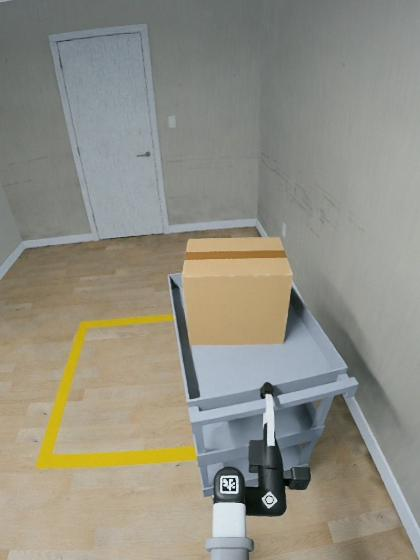

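Request:
move(r1={"base":{"translate_m":-0.05,"strafe_m":0.42},"pace":"slow"}, blocking=false, cameras=[])

Request:
wait(seconds=8, cameras=[])

Request:
move(r1={"base":{"translate_m":-0.5,"strafe_m":0.25},"pace":"slow"}, blocking=false, cameras=[])

Request:
wait(seconds=9, cameras=["r1_head_camera"])

Scene clock: 929.13 s.
move: r1 moving
r1.base_odometry: x=+0.579 y=+1.098 heading=+2.192
r1.turned_by_wheels: -0.001
r1.turned_by_imu: -0.001
r1.base_tilt: forward=-1.6 right=+1.3
r1.lidar_m: 0.47 3.22 2.47 1.94 1.97 1.44 1.33 1.37 0.90 0.82 0.82 0.57
r1.base_status: translate_m moving; strafe_m moving
r1.joint_positions: lift_m=+0.687 arm_m=+0.138 wrist_yaw_rad=-0.011 wrist_pitch_rad=+0.002 wrist_roll_rad=+1.569 gripper_m=-0.034
r1.joint_status: not commanded
r1.measured_speeds: translate_m=-0.006 strafe_m=+0.053 rotate_rad=+0.000 lift_m=+0.000 arm_m=+0.000 wrist_yaw_rad=+0.000 wrist_pitch_rad=+0.000 wrist_roll_rad=+0.000
r1.motor_effort: lift_m=+23(23) arm_m=+4(4) wheel_0=-13(16) wheel_1=+4(5) wheel_2=-1(4)
r1.servo_current: wrist_yaw_rad=46(78) wrist_pitch_rad=39(46) wrist_roll_rad=39(65) gripper_m=59(59)
r1.hand_pose: x=+0.5963 y=-0.0906 z=+0.8642 quat_wxyz=(+0.708, +0.706, -0.003, -0.005) (m; r1's base frame)
r1.wrist_depth_mm: - - - 203 277 310 - / - - - 196 262 - 1229 / - - - 190 251 1618 - / - 442 445 449 242 - - / - 442 445 174 234 - - / - 439 184 186 182 - - / - 153 439 144 215 127 -
r2: as last shown
r2.base_tilt: forward=-0.6 right=+0.0
r2.lidar_m: 0.60 4.06 4.96 2.64 1.33 1.10 1.06 1.11 0.88 0.88 0.93 0.70
r2.motor_effort: lift_m=+21(21) arm_m=-3(4) wheel_0=+4(4) wheel_1=+4(5) wheel_2=+2(2)
r2.servo_current: wrist_yaw_rad=52(59) wrist_pitch_rad=39(46) wrist_roll_rad=46(52) gripper_m=156(156)
r2.wrist_depth_mm: - - 256 251 247 239 236 / - - 259 181 248 241 237 / - - 262 179 249 243 239 / - - 263 179 251 244 239 / - - 265 178 252 246 241 / - - 182 182 180 246 243 / - 157 - - 254 246 245
pictures: none
No camera images: "cameras" was empty.

Scene clock: 934.07 s.
earlier move: r1 done
r1.base_odometry: x=+0.277 y=+0.822 heading=+2.193
r1.turned_by_wheels: +0.001
r1.turned_by_imu: +0.001
r1.base_tilt: forward=-1.6 right=+1.3
r1.lidar_m: 0.56 2.54 2.19 1.54 1.57 1.44 1.31 1.36 1.36 1.22 1.23 0.48
r1.base_status: done
r1.joint_positions: lift_m=+0.687 arm_m=+0.138 wrist_yaw_rad=-0.003 wrist_pitch_rad=+0.002 wrist_roll_rad=+1.569 gripper_m=-0.034
r1.joint_status: not commanded
r1.measured_speeds: all 0
r1.motor_effort: lift_m=+23(23) arm_m=-3(4) wheel_0=-5(16) wheel_1=+0(5) wheel_2=+3(6)
r1.servo_current: wrist_yaw_rad=46(78) wrist_pitch_rad=46(52) wrist_roll_rad=33(65) gripper_m=52(65)
r1.hand_pose: x=+0.5970 y=-0.0882 z=+0.8642 quat_wxyz=(+0.708, +0.706, +0.000, -0.002) (m; r1's base frame)
r1.wrist_depth_mm: 343 349 349 113 169 169 - / - 377 384 120 180 180 - / - 418 421 128 191 - - / - 477 466 137 204 - - / - - 525 149 220 1708 - / - - 186 183 182 1708 1308 / - 154 - 147 254 134 1281
r2.base_odometry: x=-3.814 y=+0.344 heading=-1.145
r2.turned_by_wheels: +0.000
r2.turned_by_imu: +0.001
r2.base_tilt: forward=-0.7 right=+0.1
r2.lidar_m: 0.61 4.07 4.97 2.64 1.34 1.07 1.06 1.13 0.90 0.88 0.95 0.68
r2.base_status: not commanded
r2.joint_positions: lift_m=+1.020 arm_m=+0.185 wrist_yaw_rad=+0.005 wrist_pitch_rad=+0.001 wrist_roll_rad=+0.000 gripper_m=-0.036
r2.joint_status: not commanded
r2.measured_speeds: all 0
r2.motor_effort: lift_m=+21(21) arm_m=-3(4) wheel_0=+4(4) wheel_1=+4(5) wheel_2=+2(3)
r2.servo_current: wrist_yaw_rad=46(72) wrist_pitch_rad=39(46) wrist_roll_rad=46(65) gripper_m=163(163)
r2.hand_pose: x=+0.6447 y=-0.0860 z=+1.1977 quat_wxyz=(+1.000, +0.000, +0.001, +0.002) (m; r2's base frame)
r2.wrist_depth_mm: - - 257 251 246 239 236 / - - 260 181 248 242 236 / - - 263 178 249 243 238 / - - 264 179 251 245 241 / - - 266 178 253 247 241 / - - 182 182 179 248 243 / - 158 - - 254 247 244
wait: 4.93 of 8 s (r1 has come to rest)
pictures: none
No camera images: "cameras" was empty.

Scene clock: 934.57 s.
move: r1 moving
r1.base_odometry: x=+0.279 y=+0.808 heading=+2.192
r1.turned_by_wheels: -0.001
r1.turned_by_imu: -0.001
r1.base_tilt: forward=-1.6 right=+1.3
r1.lidar_m: 0.56 2.55 2.16 1.53 1.57 1.44 1.32 1.34 1.35 1.23 1.26 0.48
r1.base_status: translate_m moving; strafe_m moving
r1.joint_positions: lift_m=+0.687 arm_m=+0.138 wrist_yaw_rad=-0.003 wrist_pitch_rad=+0.002 wrist_roll_rad=+1.569 gripper_m=-0.034
r1.joint_status: not commanded
r1.measured_speeds: translate_m=-0.048 strafe_m=+0.025 rotate_rad=+0.003 lift_m=+0.000 arm_m=+0.000 wrist_yaw_rad=+0.000 wrist_pitch_rad=+0.000 wrist_roll_rad=+0.000
r1.motor_effort: lift_m=+23(23) arm_m=-4(4) wheel_0=-13(13) wheel_1=-5(6) wheel_2=+8(8)
r1.servo_current: wrist_yaw_rad=52(59) wrist_pitch_rad=39(46) wrist_roll_rad=46(52) gripper_m=52(59)
r1.hand_pose: x=+0.5970 y=-0.0882 z=+0.8642 quat_wxyz=(+0.708, +0.706, +0.000, -0.002) (m; r1's base frame)
r1.wrist_depth_mm: - 353 351 114 169 169 - / - 382 384 120 179 180 - / - 418 421 130 191 - - / - 488 469 141 204 - - / - - 530 152 220 1618 - / - - 184 184 183 1708 1308 / - 153 - 148 255 134 1229
r2: as last shown
r2.turned_by_imu: +0.000
r2.base_tilt: forward=-0.7 right=+0.0
r2.lidar_m: 0.60 4.08 4.97 2.61 1.34 1.07 1.07 1.12 0.91 0.89 0.91 0.69
r2.motor_effort: lift_m=+21(21) arm_m=-4(4) wheel_0=+4(4) wheel_1=+4(5) wheel_2=+2(2)
r2.servo_current: wrist_yaw_rad=52(59) wrist_pitch_rad=39(46) wrist_roll_rad=46(59) gripper_m=150(163)
r2.wrist_depth_mm: - - 257 251 246 239 236 / - - 259 181 248 242 237 / - - 262 178 249 243 237 / - - 263 179 252 244 240 / - - 265 178 252 246 241 / - - 182 182 179 246 243 / - 157 - - 254 246 244
pictures: none
No camera images: "cameras" was empty.

Scene clock: 940.83 s.
earlier move: r1 done
r1.base_odometry: x=+0.365 y=+0.270 heading=+2.193
r1.turned_by_wheels: +0.001
r1.turned_by_imu: +0.002
r1.base_tilt: forward=-1.6 right=+1.3
r1.lidar_m: 0.58 2.35 1.35 1.24 1.25 0.95 0.86 0.87 1.13 1.53 1.55 0.51
r1.base_status: done
r1.joint_positions: lift_m=+0.687 arm_m=+0.138 wrist_yaw_rad=+0.001 wrist_pitch_rad=+0.002 wrist_roll_rad=+1.569 gripper_m=-0.034
r1.joint_status: not commanded
r1.measured_speeds: all 0
r1.motor_effort: lift_m=+23(23) arm_m=-4(4) wheel_0=-3(13) wheel_1=-3(7) wheel_2=+5(10)
r1.servo_current: wrist_yaw_rad=46(72) wrist_pitch_rad=39(52) wrist_roll_rad=39(65) gripper_m=52(65)
r1.hand_pose: x=+0.5974 y=-0.0870 z=+0.8642 quat_wxyz=(+0.708, +0.706, +0.001, +0.000) (m; r1's base frame)
r1.wrist_depth_mm: - 353 347 110 167 167 - / - 375 382 118 177 178 - / - 418 421 128 189 - - / - 492 473 137 202 - - / - - - 150 220 1661 - / - - - - 183 1618 - / - 153 178 - 255 134 1255
r2.base_odometry: x=-3.814 y=+0.344 heading=-1.145
r2.turned_by_wheels: +0.000
r2.turned_by_imu: +0.001
r2.base_tilt: forward=-0.6 right=+0.1
r2.lidar_m: 0.59 4.04 4.96 2.63 1.37 1.09 1.06 1.10 0.89 0.87 0.91 0.70
r2.base_status: not commanded
r2.joint_positions: lift_m=+1.020 arm_m=+0.185 wrist_yaw_rad=+0.005 wrist_pitch_rad=+0.001 wrist_roll_rad=+0.000 gripper_m=-0.036
r2.joint_status: not commanded
r2.measured_speeds: all 0
r2.motor_effort: lift_m=+21(21) arm_m=-4(4) wheel_0=+4(4) wheel_1=+5(5) wheel_2=+2(3)
r2.servo_current: wrist_yaw_rad=59(65) wrist_pitch_rad=46(46) wrist_roll_rad=39(65) gripper_m=156(163)
r2.hand_pose: x=+0.6447 y=-0.0860 z=+1.1977 quat_wxyz=(+1.000, +0.000, +0.001, +0.002) (m; r2's base frame)
r2.wrist_depth_mm: - - 258 252 246 240 236 / - - 258 181 247 242 236 / - - 262 178 249 242 238 / - - 263 180 251 244 240 / - - 265 178 252 246 242 / - - 182 182 179 247 243 / - 158 - - 254 246 245
wait: 6.27 of 9 s (r1 has come to rest)
pictures: r1_head_camera
Images, in order (width x height): r1_head_camera 420x560.

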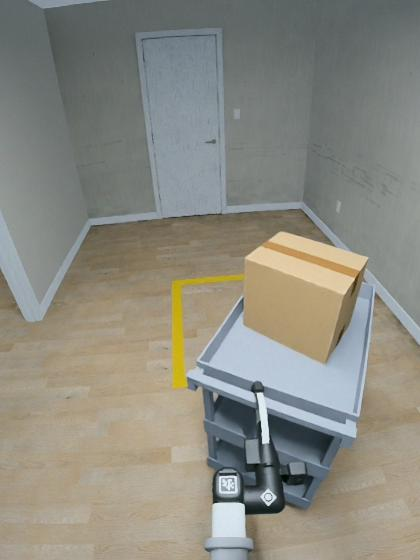

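Request:
move(r1={"base":{"translate_m":0.03,"strafe_m":-0.27},"pace":"slow"}, blocking=false, cameras=[])

Request:
wait(seconds=9, cameras=["r1_head_camera"])

Scene clock: 945.43 s.
move: r1 moving
r1.base_odometry: x=+0.375 y=+0.279 heading=+2.194
r1.turned_by_wheels: +0.001
r1.turned_by_imu: +0.001
r1.base_tilt: forward=-1.6 right=+1.2
r1.lidar_m: 0.55 2.37 1.37 1.24 1.27 0.97 0.87 0.90 1.14 1.50 1.55 0.49
r1.base_status: translate_m moving; strafe_m moving
r1.joint_positions: lift_m=+0.687 arm_m=+0.138 wrist_yaw_rad=+0.006 wrist_pitch_rad=+0.002 wrist_roll_rad=+1.569 gripper_m=-0.034
r1.joint_status: not commanded
r1.measured_speeds: translate_m=+0.006 strafe_m=-0.054 rotate_rad=+0.000 lift_m=+0.000 arm_m=+0.000 wrist_yaw_rad=+0.017 wrist_pitch_rad=+0.000 wrist_roll_rad=+0.000
r1.motor_effort: lift_m=+23(23) arm_m=-2(4) wheel_0=+14(15) wheel_1=-4(6) wheel_2=+1(5)
r1.servo_current: wrist_yaw_rad=72(72) wrist_pitch_rad=39(46) wrist_roll_rad=59(65) gripper_m=59(59)
r1.hand_pose: x=+0.5978 y=-0.0858 z=+0.8642 quat_wxyz=(+0.708, +0.706, +0.003, +0.001) (m; r1's base frame)
r1.wrist_depth_mm: - 342 343 107 166 163 - / - 373 377 114 174 176 - / - 415 418 120 186 186 - / - 477 466 132 201 - - / - - - 147 216 1708 - / - - - - 229 1661 - / - 154 182 - 176 135 1255
r2: as last shown
r2.turned_by_imu: +0.000
r2.base_tilt: forward=-0.6 right=+0.0
r2.lidar_m: 0.61 4.06 4.96 2.63 1.37 1.10 1.07 1.13 0.90 0.87 0.94 0.68
r2.motor_effort: lift_m=+21(21) arm_m=-3(4) wheel_0=+4(4) wheel_1=+5(5) wheel_2=+2(3)
r2.servo_current: wrist_yaw_rad=52(52) wrist_pitch_rad=46(46) wrist_roll_rad=52(59) gripper_m=150(163)
r2.wrist_depth_mm: - - 257 251 246 239 236 / - - 260 181 248 242 237 / - - 262 178 248 243 238 / - - 263 180 251 245 240 / - - 266 178 252 247 241 / - - 182 182 179 248 243 / - 158 - - 254 246 245
pictures: none
No camera images: "cameras" was empty.

Scene clock: 948.87 s.
earlier move: r1 done
r1.base_odometry: x=+0.567 y=+0.451 heading=+2.193
r1.turned_by_wheels: -0.001
r1.turned_by_imu: -0.002
r1.base_tilt: forward=-1.6 right=+1.3
r1.lidar_m: 0.52 2.51 1.65 1.50 1.43 0.93 0.87 0.89 1.13 1.25 1.26 0.55
r1.base_status: done
r1.joint_positions: lift_m=+0.687 arm_m=+0.138 wrist_yaw_rad=+0.003 wrist_pitch_rad=+0.002 wrist_roll_rad=+1.569 gripper_m=-0.034
r1.joint_status: not commanded
r1.measured_speeds: all 0
r1.motor_effort: lift_m=+23(23) arm_m=+4(4) wheel_0=+5(19) wheel_1=+0(6) wheel_2=-5(7)
r1.servo_current: wrist_yaw_rad=39(72) wrist_pitch_rad=46(52) wrist_roll_rad=59(72) gripper_m=59(65)
r1.hand_pose: x=+0.5975 y=-0.0867 z=+0.8642 quat_wxyz=(+0.708, +0.706, +0.002, +0.000) (m; r1's base frame)
r1.wrist_depth_mm: - - - 146 204 564 - / - 421 404 150 207 - - / - 415 418 153 212 - - / - 445 436 156 216 - - / - 469 462 159 221 - - / - - 213 - 223 1661 - / - - 181 143 230 136 -
r2.base_odometry: x=-3.814 y=+0.344 heading=-1.145
r2.turned_by_wheels: +0.000
r2.turned_by_imu: +0.000
r2.base_tilt: forward=-0.6 right=+0.1
r2.lidar_m: 0.59 4.07 4.95 2.62 1.33 1.10 1.05 1.11 0.91 0.88 0.93 0.71
r2.base_status: not commanded
r2.joint_positions: lift_m=+1.020 arm_m=+0.185 wrist_yaw_rad=+0.005 wrist_pitch_rad=+0.001 wrist_roll_rad=+0.000 gripper_m=-0.036
r2.joint_status: not commanded
r2.measured_speeds: all 0
r2.motor_effort: lift_m=+21(21) arm_m=-3(4) wheel_0=+4(4) wheel_1=+5(5) wheel_2=+2(3)
r2.servo_current: wrist_yaw_rad=59(65) wrist_pitch_rad=39(52) wrist_roll_rad=46(59) gripper_m=150(163)
r2.hand_pose: x=+0.6447 y=-0.0860 z=+1.1977 quat_wxyz=(+1.000, +0.000, +0.001, +0.002) (m; r2's base frame)
r2.wrist_depth_mm: - - 256 251 247 240 236 / - - 259 181 248 241 237 / - - 262 178 249 243 239 / - - 263 180 251 243 240 / - - 265 178 252 246 241 / - - 182 182 179 247 243 / - 157 - - 255 246 244
wait: 3.43 of 9 s (r1 has come to rest)
pictures: r1_head_camera
Images, in order (width x height): r1_head_camera 420x560.

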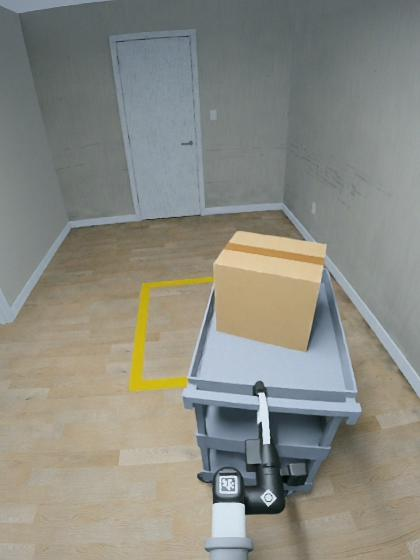

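Request:
move(r1={"base":{"translate_m":0.03,"strafe_m":-0.28},"pace":"slow"}, blocking=false, cameras=[])

Request:
wait(seconds=9, cameras=["r1_head_camera"])

Scene clock: 954.17 s.
move: r1 moving
r1.base_odometry: x=+0.577 y=+0.460 heading=+2.193
r1.turned_by_wheels: +0.000
r1.turned_by_imu: +0.000
r1.base_tilt: forward=-1.6 right=+1.2
r1.lidar_m: 0.54 2.52 1.67 1.52 1.45 0.95 0.87 0.90 1.12 1.24 1.26 0.56
r1.base_status: translate_m moving; strafe_m moving
r1.joint_positions: lift_m=+0.687 arm_m=+0.138 wrist_yaw_rad=+0.003 wrist_pitch_rad=+0.002 wrist_roll_rad=+1.569 gripper_m=-0.034
r1.joint_status: not commanded
r1.measured_speeds: translate_m=+0.005 strafe_m=-0.054 rotate_rad=-0.001 lift_m=+0.000 arm_m=+0.000 wrist_yaw_rad=+0.000 wrist_pitch_rad=+0.000 wrist_roll_rad=+0.000
r1.motor_effort: lift_m=+23(23) arm_m=+4(4) wheel_0=+14(14) wheel_1=-3(5) wheel_2=-6(7)
r1.servo_current: wrist_yaw_rad=39(65) wrist_pitch_rad=33(46) wrist_roll_rad=39(65) gripper_m=52(65)
r1.hand_pose: x=+0.5975 y=-0.0867 z=+0.8642 quat_wxyz=(+0.708, +0.706, +0.002, +0.000) (m; r1's base frame)
r1.wrist_depth_mm: - - - 145 202 591 - / - 442 402 148 207 - - / - 413 418 152 211 - - / - 439 439 156 216 - - / - 473 459 159 220 - - / - - 473 163 223 1661 - / - - 181 143 230 137 1281
r2: as last shown
r2.base_tilt: forward=-0.7 right=+0.1
r2.lidar_m: 0.60 4.08 4.95 2.64 1.31 1.06 1.05 1.12 0.90 0.90 0.91 0.67
r2.motor_effort: lift_m=+21(21) arm_m=-3(4) wheel_0=+4(4) wheel_1=+5(5) wheel_2=+2(2)
r2.servo_current: wrist_yaw_rad=46(59) wrist_pitch_rad=39(46) wrist_roll_rad=52(59) gripper_m=156(156)
r2.wrist_depth_mm: - - 258 252 246 239 236 / - - 260 181 248 241 238 / - - 262 179 250 243 238 / - - 262 180 251 243 241 / - - 265 178 252 246 242 / - - 182 182 179 247 243 / - 157 - - 252 247 244
pictures: none
No camera images: "cameras" was empty.

Scene clock: 957.67 s.
earlier move: r1 done
r1.base_odometry: x=+0.777 y=+0.639 heading=+2.193
r1.turned_by_wheels: +0.000
r1.turned_by_imu: -0.001
r1.base_tilt: forward=-1.6 right=+1.3
r1.lidar_m: 0.49 2.94 1.92 1.77 1.46 0.95 0.85 0.89 1.07 0.98 0.99 0.58
r1.base_status: done
r1.joint_positions: lift_m=+0.687 arm_m=+0.138 wrist_yaw_rad=+0.003 wrist_pitch_rad=+0.002 wrist_roll_rad=+1.569 gripper_m=-0.034
r1.joint_status: not commanded
r1.measured_speeds: all 0
r1.motor_effort: lift_m=+23(23) arm_m=+4(4) wheel_0=+5(14) wheel_1=-2(5) wheel_2=-1(7)
r1.servo_current: wrist_yaw_rad=52(72) wrist_pitch_rad=39(52) wrist_roll_rad=52(72) gripper_m=59(65)
r1.hand_pose: x=+0.5975 y=-0.0867 z=+0.8642 quat_wxyz=(+0.708, +0.706, +0.002, +0.000) (m; r1's base frame)
r1.wrist_depth_mm: - - - 190 254 1537 1229 / - - - 185 249 1661 - / - - - 181 242 1756 - / - 439 442 177 236 - - / - 445 445 172 231 - - / - 449 449 186 183 - - / - 153 181 147 221 126 -
r2.base_odometry: x=-3.814 y=+0.344 heading=-1.145
r2.turned_by_wheels: +0.000
r2.turned_by_imu: +0.000
r2.base_tilt: forward=-0.6 right=+0.0
r2.lidar_m: 0.60 4.08 4.94 2.61 1.31 1.09 1.06 1.12 0.88 0.88 0.91 0.69
r2.base_status: not commanded
r2.joint_positions: lift_m=+1.020 arm_m=+0.185 wrist_yaw_rad=+0.005 wrist_pitch_rad=+0.001 wrist_roll_rad=+0.000 gripper_m=-0.036
r2.joint_status: not commanded
r2.measured_speeds: all 0
r2.motor_effort: lift_m=+21(21) arm_m=-4(4) wheel_0=+4(4) wheel_1=+5(5) wheel_2=+2(3)
r2.servo_current: wrist_yaw_rad=59(65) wrist_pitch_rad=39(46) wrist_roll_rad=33(65) gripper_m=156(163)
r2.hand_pose: x=+0.6447 y=-0.0860 z=+1.1977 quat_wxyz=(+1.000, +0.000, +0.001, +0.002) (m; r2's base frame)
r2.wrist_depth_mm: - - 257 251 246 240 236 / - - 260 181 247 241 237 / - - 262 178 249 244 238 / - - 263 180 251 244 240 / - - 265 178 251 247 242 / - - 182 182 179 246 244 / - 157 - - 254 246 244
wait: 3.50 of 9 s (r1 has come to rest)
pictures: r1_head_camera
Images, in order (width x height): r1_head_camera 420x560.

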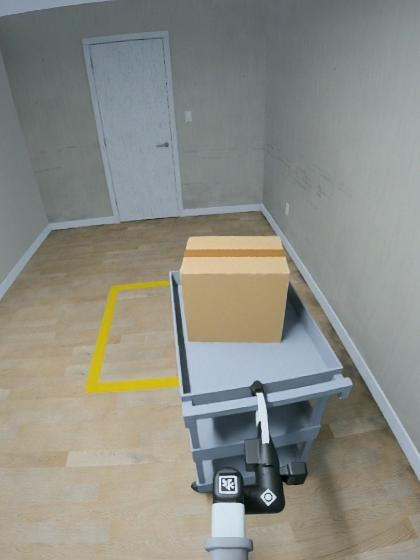

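Request:
move(r1={"base":{"translate_m":0.02,"strafe_m":-0.15},"pace":"slow"}, blocking=false, cameras=[])

Request:
wait(seconds=9, cameras=[])

Request:
move(r1={"base":{"translate_m":0.25,"strafe_m":0.075},"pace":"slow"}, blocking=false, cameras=[])

Request:
wait(seconds=9, cameras=["r1_head_camera"])

Scene clock: 964.87 s.
move: r1 moving
r1.base_odometry: x=+0.787 y=+0.648 heading=+2.194
r1.turned_by_wheels: +0.001
r1.turned_by_imu: +0.000
r1.base_tilt: forward=-1.6 right=+1.2
r1.lidar_m: 0.49 2.98 1.92 1.80 1.44 0.94 0.84 0.86 1.06 0.98 0.98 0.57
r1.base_status: translate_m moving; strafe_m moving
r1.joint_positions: lift_m=+0.687 arm_m=+0.138 wrist_yaw_rad=+0.003 wrist_pitch_rad=+0.002 wrist_roll_rad=+1.569 gripper_m=-0.034
r1.joint_status: not commanded
r1.measured_speeds: translate_m=+0.007 strafe_m=-0.052 rotate_rad=+0.000 lift_m=+0.000 arm_m=+0.000 wrist_yaw_rad=+0.000 wrist_pitch_rad=+0.000 wrist_roll_rad=+0.000
r1.motor_effort: lift_m=+23(23) arm_m=+4(4) wheel_0=+11(12) wheel_1=-3(6) wheel_2=-3(3)
r1.servo_current: wrist_yaw_rad=52(65) wrist_pitch_rad=33(46) wrist_roll_rad=39(65) gripper_m=52(59)
r1.hand_pose: x=+0.5975 y=-0.0867 z=+0.8642 quat_wxyz=(+0.708, +0.706, +0.002, +0.000) (m; r1's base frame)
r1.wrist_depth_mm: - - - 192 255 1576 1229 / - - - 187 250 1661 - / - - - 182 242 1808 - / - 442 439 178 237 - - / - 442 445 173 231 - - / - 449 445 186 226 - - / - 153 452 147 220 126 -
r2: as last shown
r2.lidar_m: 0.58 4.09 4.94 2.63 1.33 1.09 1.07 1.10 0.90 0.89 0.93 0.70
r2.motor_effort: lift_m=+21(21) arm_m=-4(4) wheel_0=+4(4) wheel_1=+5(5) wheel_2=+2(2)
r2.servo_current: wrist_yaw_rad=46(59) wrist_pitch_rad=33(46) wrist_roll_rad=33(52) gripper_m=156(163)
r2.wrist_depth_mm: - - 258 251 245 240 237 / - - 259 180 247 242 236 / - - 262 178 249 242 237 / - - 263 180 251 245 238 / - - 266 178 252 247 241 / - - 182 182 179 247 243 / - 157 - - 254 245 245
pictures: none
No camera images: "cameras" was empty.

Scene clock: 967.10 s.
earlier move: r1 done
r1.base_odometry: x=+0.887 y=+0.742 heading=+2.194
r1.turned_by_wheels: +0.000
r1.turned_by_imu: +0.000
r1.base_tilt: forward=-1.6 right=+1.3
r1.lidar_m: 0.47 0.75 2.11 1.94 1.45 0.93 0.88 0.89 0.92 0.81 0.84 0.57
r1.base_status: done
r1.joint_positions: lift_m=+0.687 arm_m=+0.138 wrist_yaw_rad=+0.003 wrist_pitch_rad=+0.002 wrist_roll_rad=+1.569 gripper_m=-0.034
r1.joint_status: not commanded
r1.measured_speeds: all 0
r1.motor_effort: lift_m=+23(23) arm_m=+3(4) wheel_0=+6(12) wheel_1=-2(6) wheel_2=+1(3)
r1.servo_current: wrist_yaw_rad=52(72) wrist_pitch_rad=46(52) wrist_roll_rad=52(65) gripper_m=52(65)
r1.hand_pose: x=+0.5975 y=-0.0867 z=+0.8642 quat_wxyz=(+0.708, +0.706, +0.002, +0.000) (m; r1's base frame)
r1.wrist_depth_mm: - - - 221 312 315 327 / - - - 211 283 1618 1229 / - - - - 264 1756 - / - - - 253 251 - - / - 445 449 179 237 - - / - 439 436 187 225 - - / - 153 427 146 214 134 -
r2.base_odometry: x=-3.814 y=+0.344 heading=-1.145
r2.turned_by_wheels: +0.000
r2.turned_by_imu: +0.000
r2.base_tilt: forward=-0.7 right=+0.1
r2.lidar_m: 0.60 4.06 4.95 2.63 1.36 1.09 1.06 1.11 0.90 0.89 0.92 0.69
r2.base_status: not commanded
r2.joint_positions: lift_m=+1.020 arm_m=+0.185 wrist_yaw_rad=+0.005 wrist_pitch_rad=+0.001 wrist_roll_rad=+0.000 gripper_m=-0.036
r2.joint_status: not commanded
r2.measured_speeds: all 0
r2.motor_effort: lift_m=+21(21) arm_m=-4(4) wheel_0=+4(4) wheel_1=+5(5) wheel_2=+2(3)
r2.servo_current: wrist_yaw_rad=52(65) wrist_pitch_rad=39(52) wrist_roll_rad=52(65) gripper_m=150(163)
r2.hand_pose: x=+0.6447 y=-0.0860 z=+1.1977 quat_wxyz=(+1.000, +0.000, +0.001, +0.002) (m; r2's base frame)
r2.wrist_depth_mm: - - 257 251 246 240 236 / - - 258 181 247 242 236 / - - 262 178 249 243 237 / - - 263 180 251 244 240 / - - 266 178 252 246 240 / - - 182 182 179 247 243 / - 158 - - 254 246 244
wait: 2.23 of 9 s (r1 has come to rest)
pictures: none
No camera images: "cameras" was empty.

Scene clock: 967.60 s.
move: r1 moving
r1.base_odometry: x=+0.877 y=+0.750 heading=+2.194
r1.turned_by_wheels: +0.001
r1.turned_by_imu: +0.000
r1.base_tilt: forward=-1.6 right=+1.3
r1.lidar_m: 0.47 0.81 2.11 1.93 1.47 0.97 0.86 0.90 0.91 0.80 0.85 0.60
r1.base_status: translate_m moving; strafe_m moving
r1.joint_positions: lift_m=+0.687 arm_m=+0.138 wrist_yaw_rad=+0.003 wrist_pitch_rad=+0.002 wrist_roll_rad=+1.569 gripper_m=-0.034
r1.joint_status: not commanded
r1.measured_speeds: translate_m=+0.049 strafe_m=+0.015 rotate_rad=+0.001 lift_m=+0.000 arm_m=+0.000 wrist_yaw_rad=+0.000 wrist_pitch_rad=+0.000 wrist_roll_rad=+0.000
r1.motor_effort: lift_m=+23(23) arm_m=+4(4) wheel_0=+6(8) wheel_1=+7(9) wheel_2=-9(9)
r1.servo_current: wrist_yaw_rad=39(72) wrist_pitch_rad=39(46) wrist_roll_rad=46(59) gripper_m=52(59)
r1.hand_pose: x=+0.5975 y=-0.0867 z=+0.8642 quat_wxyz=(+0.708, +0.706, +0.002, +0.000) (m; r1's base frame)
r1.wrist_depth_mm: - - - 228 317 324 325 / - - - 212 289 1576 1205 / - - - - 266 1808 - / - - - - 252 1863 - / - 452 449 180 238 - - / - 436 433 187 224 - - / - 154 421 144 211 135 -
r2: as last shown
r2.base_tilt: forward=-0.6 right=+0.1
r2.lidar_m: 0.61 4.06 4.94 2.61 1.31 1.09 1.06 1.11 0.90 0.88 0.93 0.68
r2.motor_effort: lift_m=+21(21) arm_m=-4(4) wheel_0=+4(4) wheel_1=+4(5) wheel_2=+2(3)
r2.servo_current: wrist_yaw_rad=52(59) wrist_pitch_rad=46(46) wrist_roll_rad=52(59) gripper_m=156(156)
r2.wrist_depth_mm: - - 257 252 246 240 236 / - - 259 181 248 241 236 / - - 262 179 249 243 237 / - - 263 180 252 244 239 / - - 266 178 252 247 241 / - - 182 182 179 247 243 / - 157 - - 254 246 245
pictures: none
No camera images: "cameras" was empty.

Scene clock: 970.97 s.
earlier move: r1 done
r1.base_odometry: x=+0.680 y=+0.902 heading=+2.193
r1.turned_by_wheels: -0.001
r1.turned_by_imu: -0.003
r1.base_tilt: forward=-1.6 right=+1.3
r1.lidar_m: 0.45 0.73 2.60 1.89 1.86 1.24 1.11 1.15 0.95 0.87 0.90 0.59
r1.base_status: done
r1.joint_positions: lift_m=+0.687 arm_m=+0.138 wrist_yaw_rad=-0.011 wrist_pitch_rad=+0.002 wrist_roll_rad=+1.569 gripper_m=-0.034
r1.joint_status: not commanded
r1.measured_speeds: all 0
r1.motor_effort: lift_m=+23(23) arm_m=+4(4) wheel_0=-1(8) wheel_1=+3(9) wheel_2=-4(18)
r1.servo_current: wrist_yaw_rad=72(98) wrist_pitch_rad=39(52) wrist_roll_rad=52(72) gripper_m=59(59)
r1.hand_pose: x=+0.5963 y=-0.0905 z=+0.8642 quat_wxyz=(+0.708, +0.706, -0.003, -0.004) (m; r1's base frame)
r1.wrist_depth_mm: - - - 250 340 340 345 / - - - 227 314 1430 1229 / - - - 209 279 1756 - / - - - 257 258 1921 - / - 459 455 179 239 - - / - 436 189 - 181 - - / - 153 413 138 203 135 -
r2.base_odometry: x=-3.814 y=+0.344 heading=-1.145
r2.turned_by_wheels: +0.000
r2.turned_by_imu: +0.000
r2.base_tilt: forward=-0.6 right=+0.1
r2.lidar_m: 0.59 4.05 4.94 2.64 1.34 1.08 1.08 1.13 0.90 0.89 0.91 0.70
r2.base_status: not commanded
r2.joint_positions: lift_m=+1.020 arm_m=+0.185 wrist_yaw_rad=+0.005 wrist_pitch_rad=+0.001 wrist_roll_rad=+0.000 gripper_m=-0.036
r2.joint_status: not commanded
r2.measured_speeds: all 0
r2.motor_effort: lift_m=+21(21) arm_m=-4(4) wheel_0=+4(4) wheel_1=+4(5) wheel_2=+2(3)
r2.servo_current: wrist_yaw_rad=52(65) wrist_pitch_rad=39(46) wrist_roll_rad=46(59) gripper_m=156(163)
r2.hand_pose: x=+0.6447 y=-0.0860 z=+1.1977 quat_wxyz=(+1.000, +0.000, +0.001, +0.002) (m; r2's base frame)
r2.wrist_depth_mm: - - 256 251 246 239 236 / - - 260 181 246 243 236 / - - 262 178 248 242 237 / - - 263 180 251 244 239 / - - 264 178 252 247 242 / - - 182 182 180 247 242 / - 157 - - 253 246 244
wait: 3.37 of 9 s (r1 has come to rest)
pictures: r1_head_camera
Images, in order (width x height): r1_head_camera 420x560.

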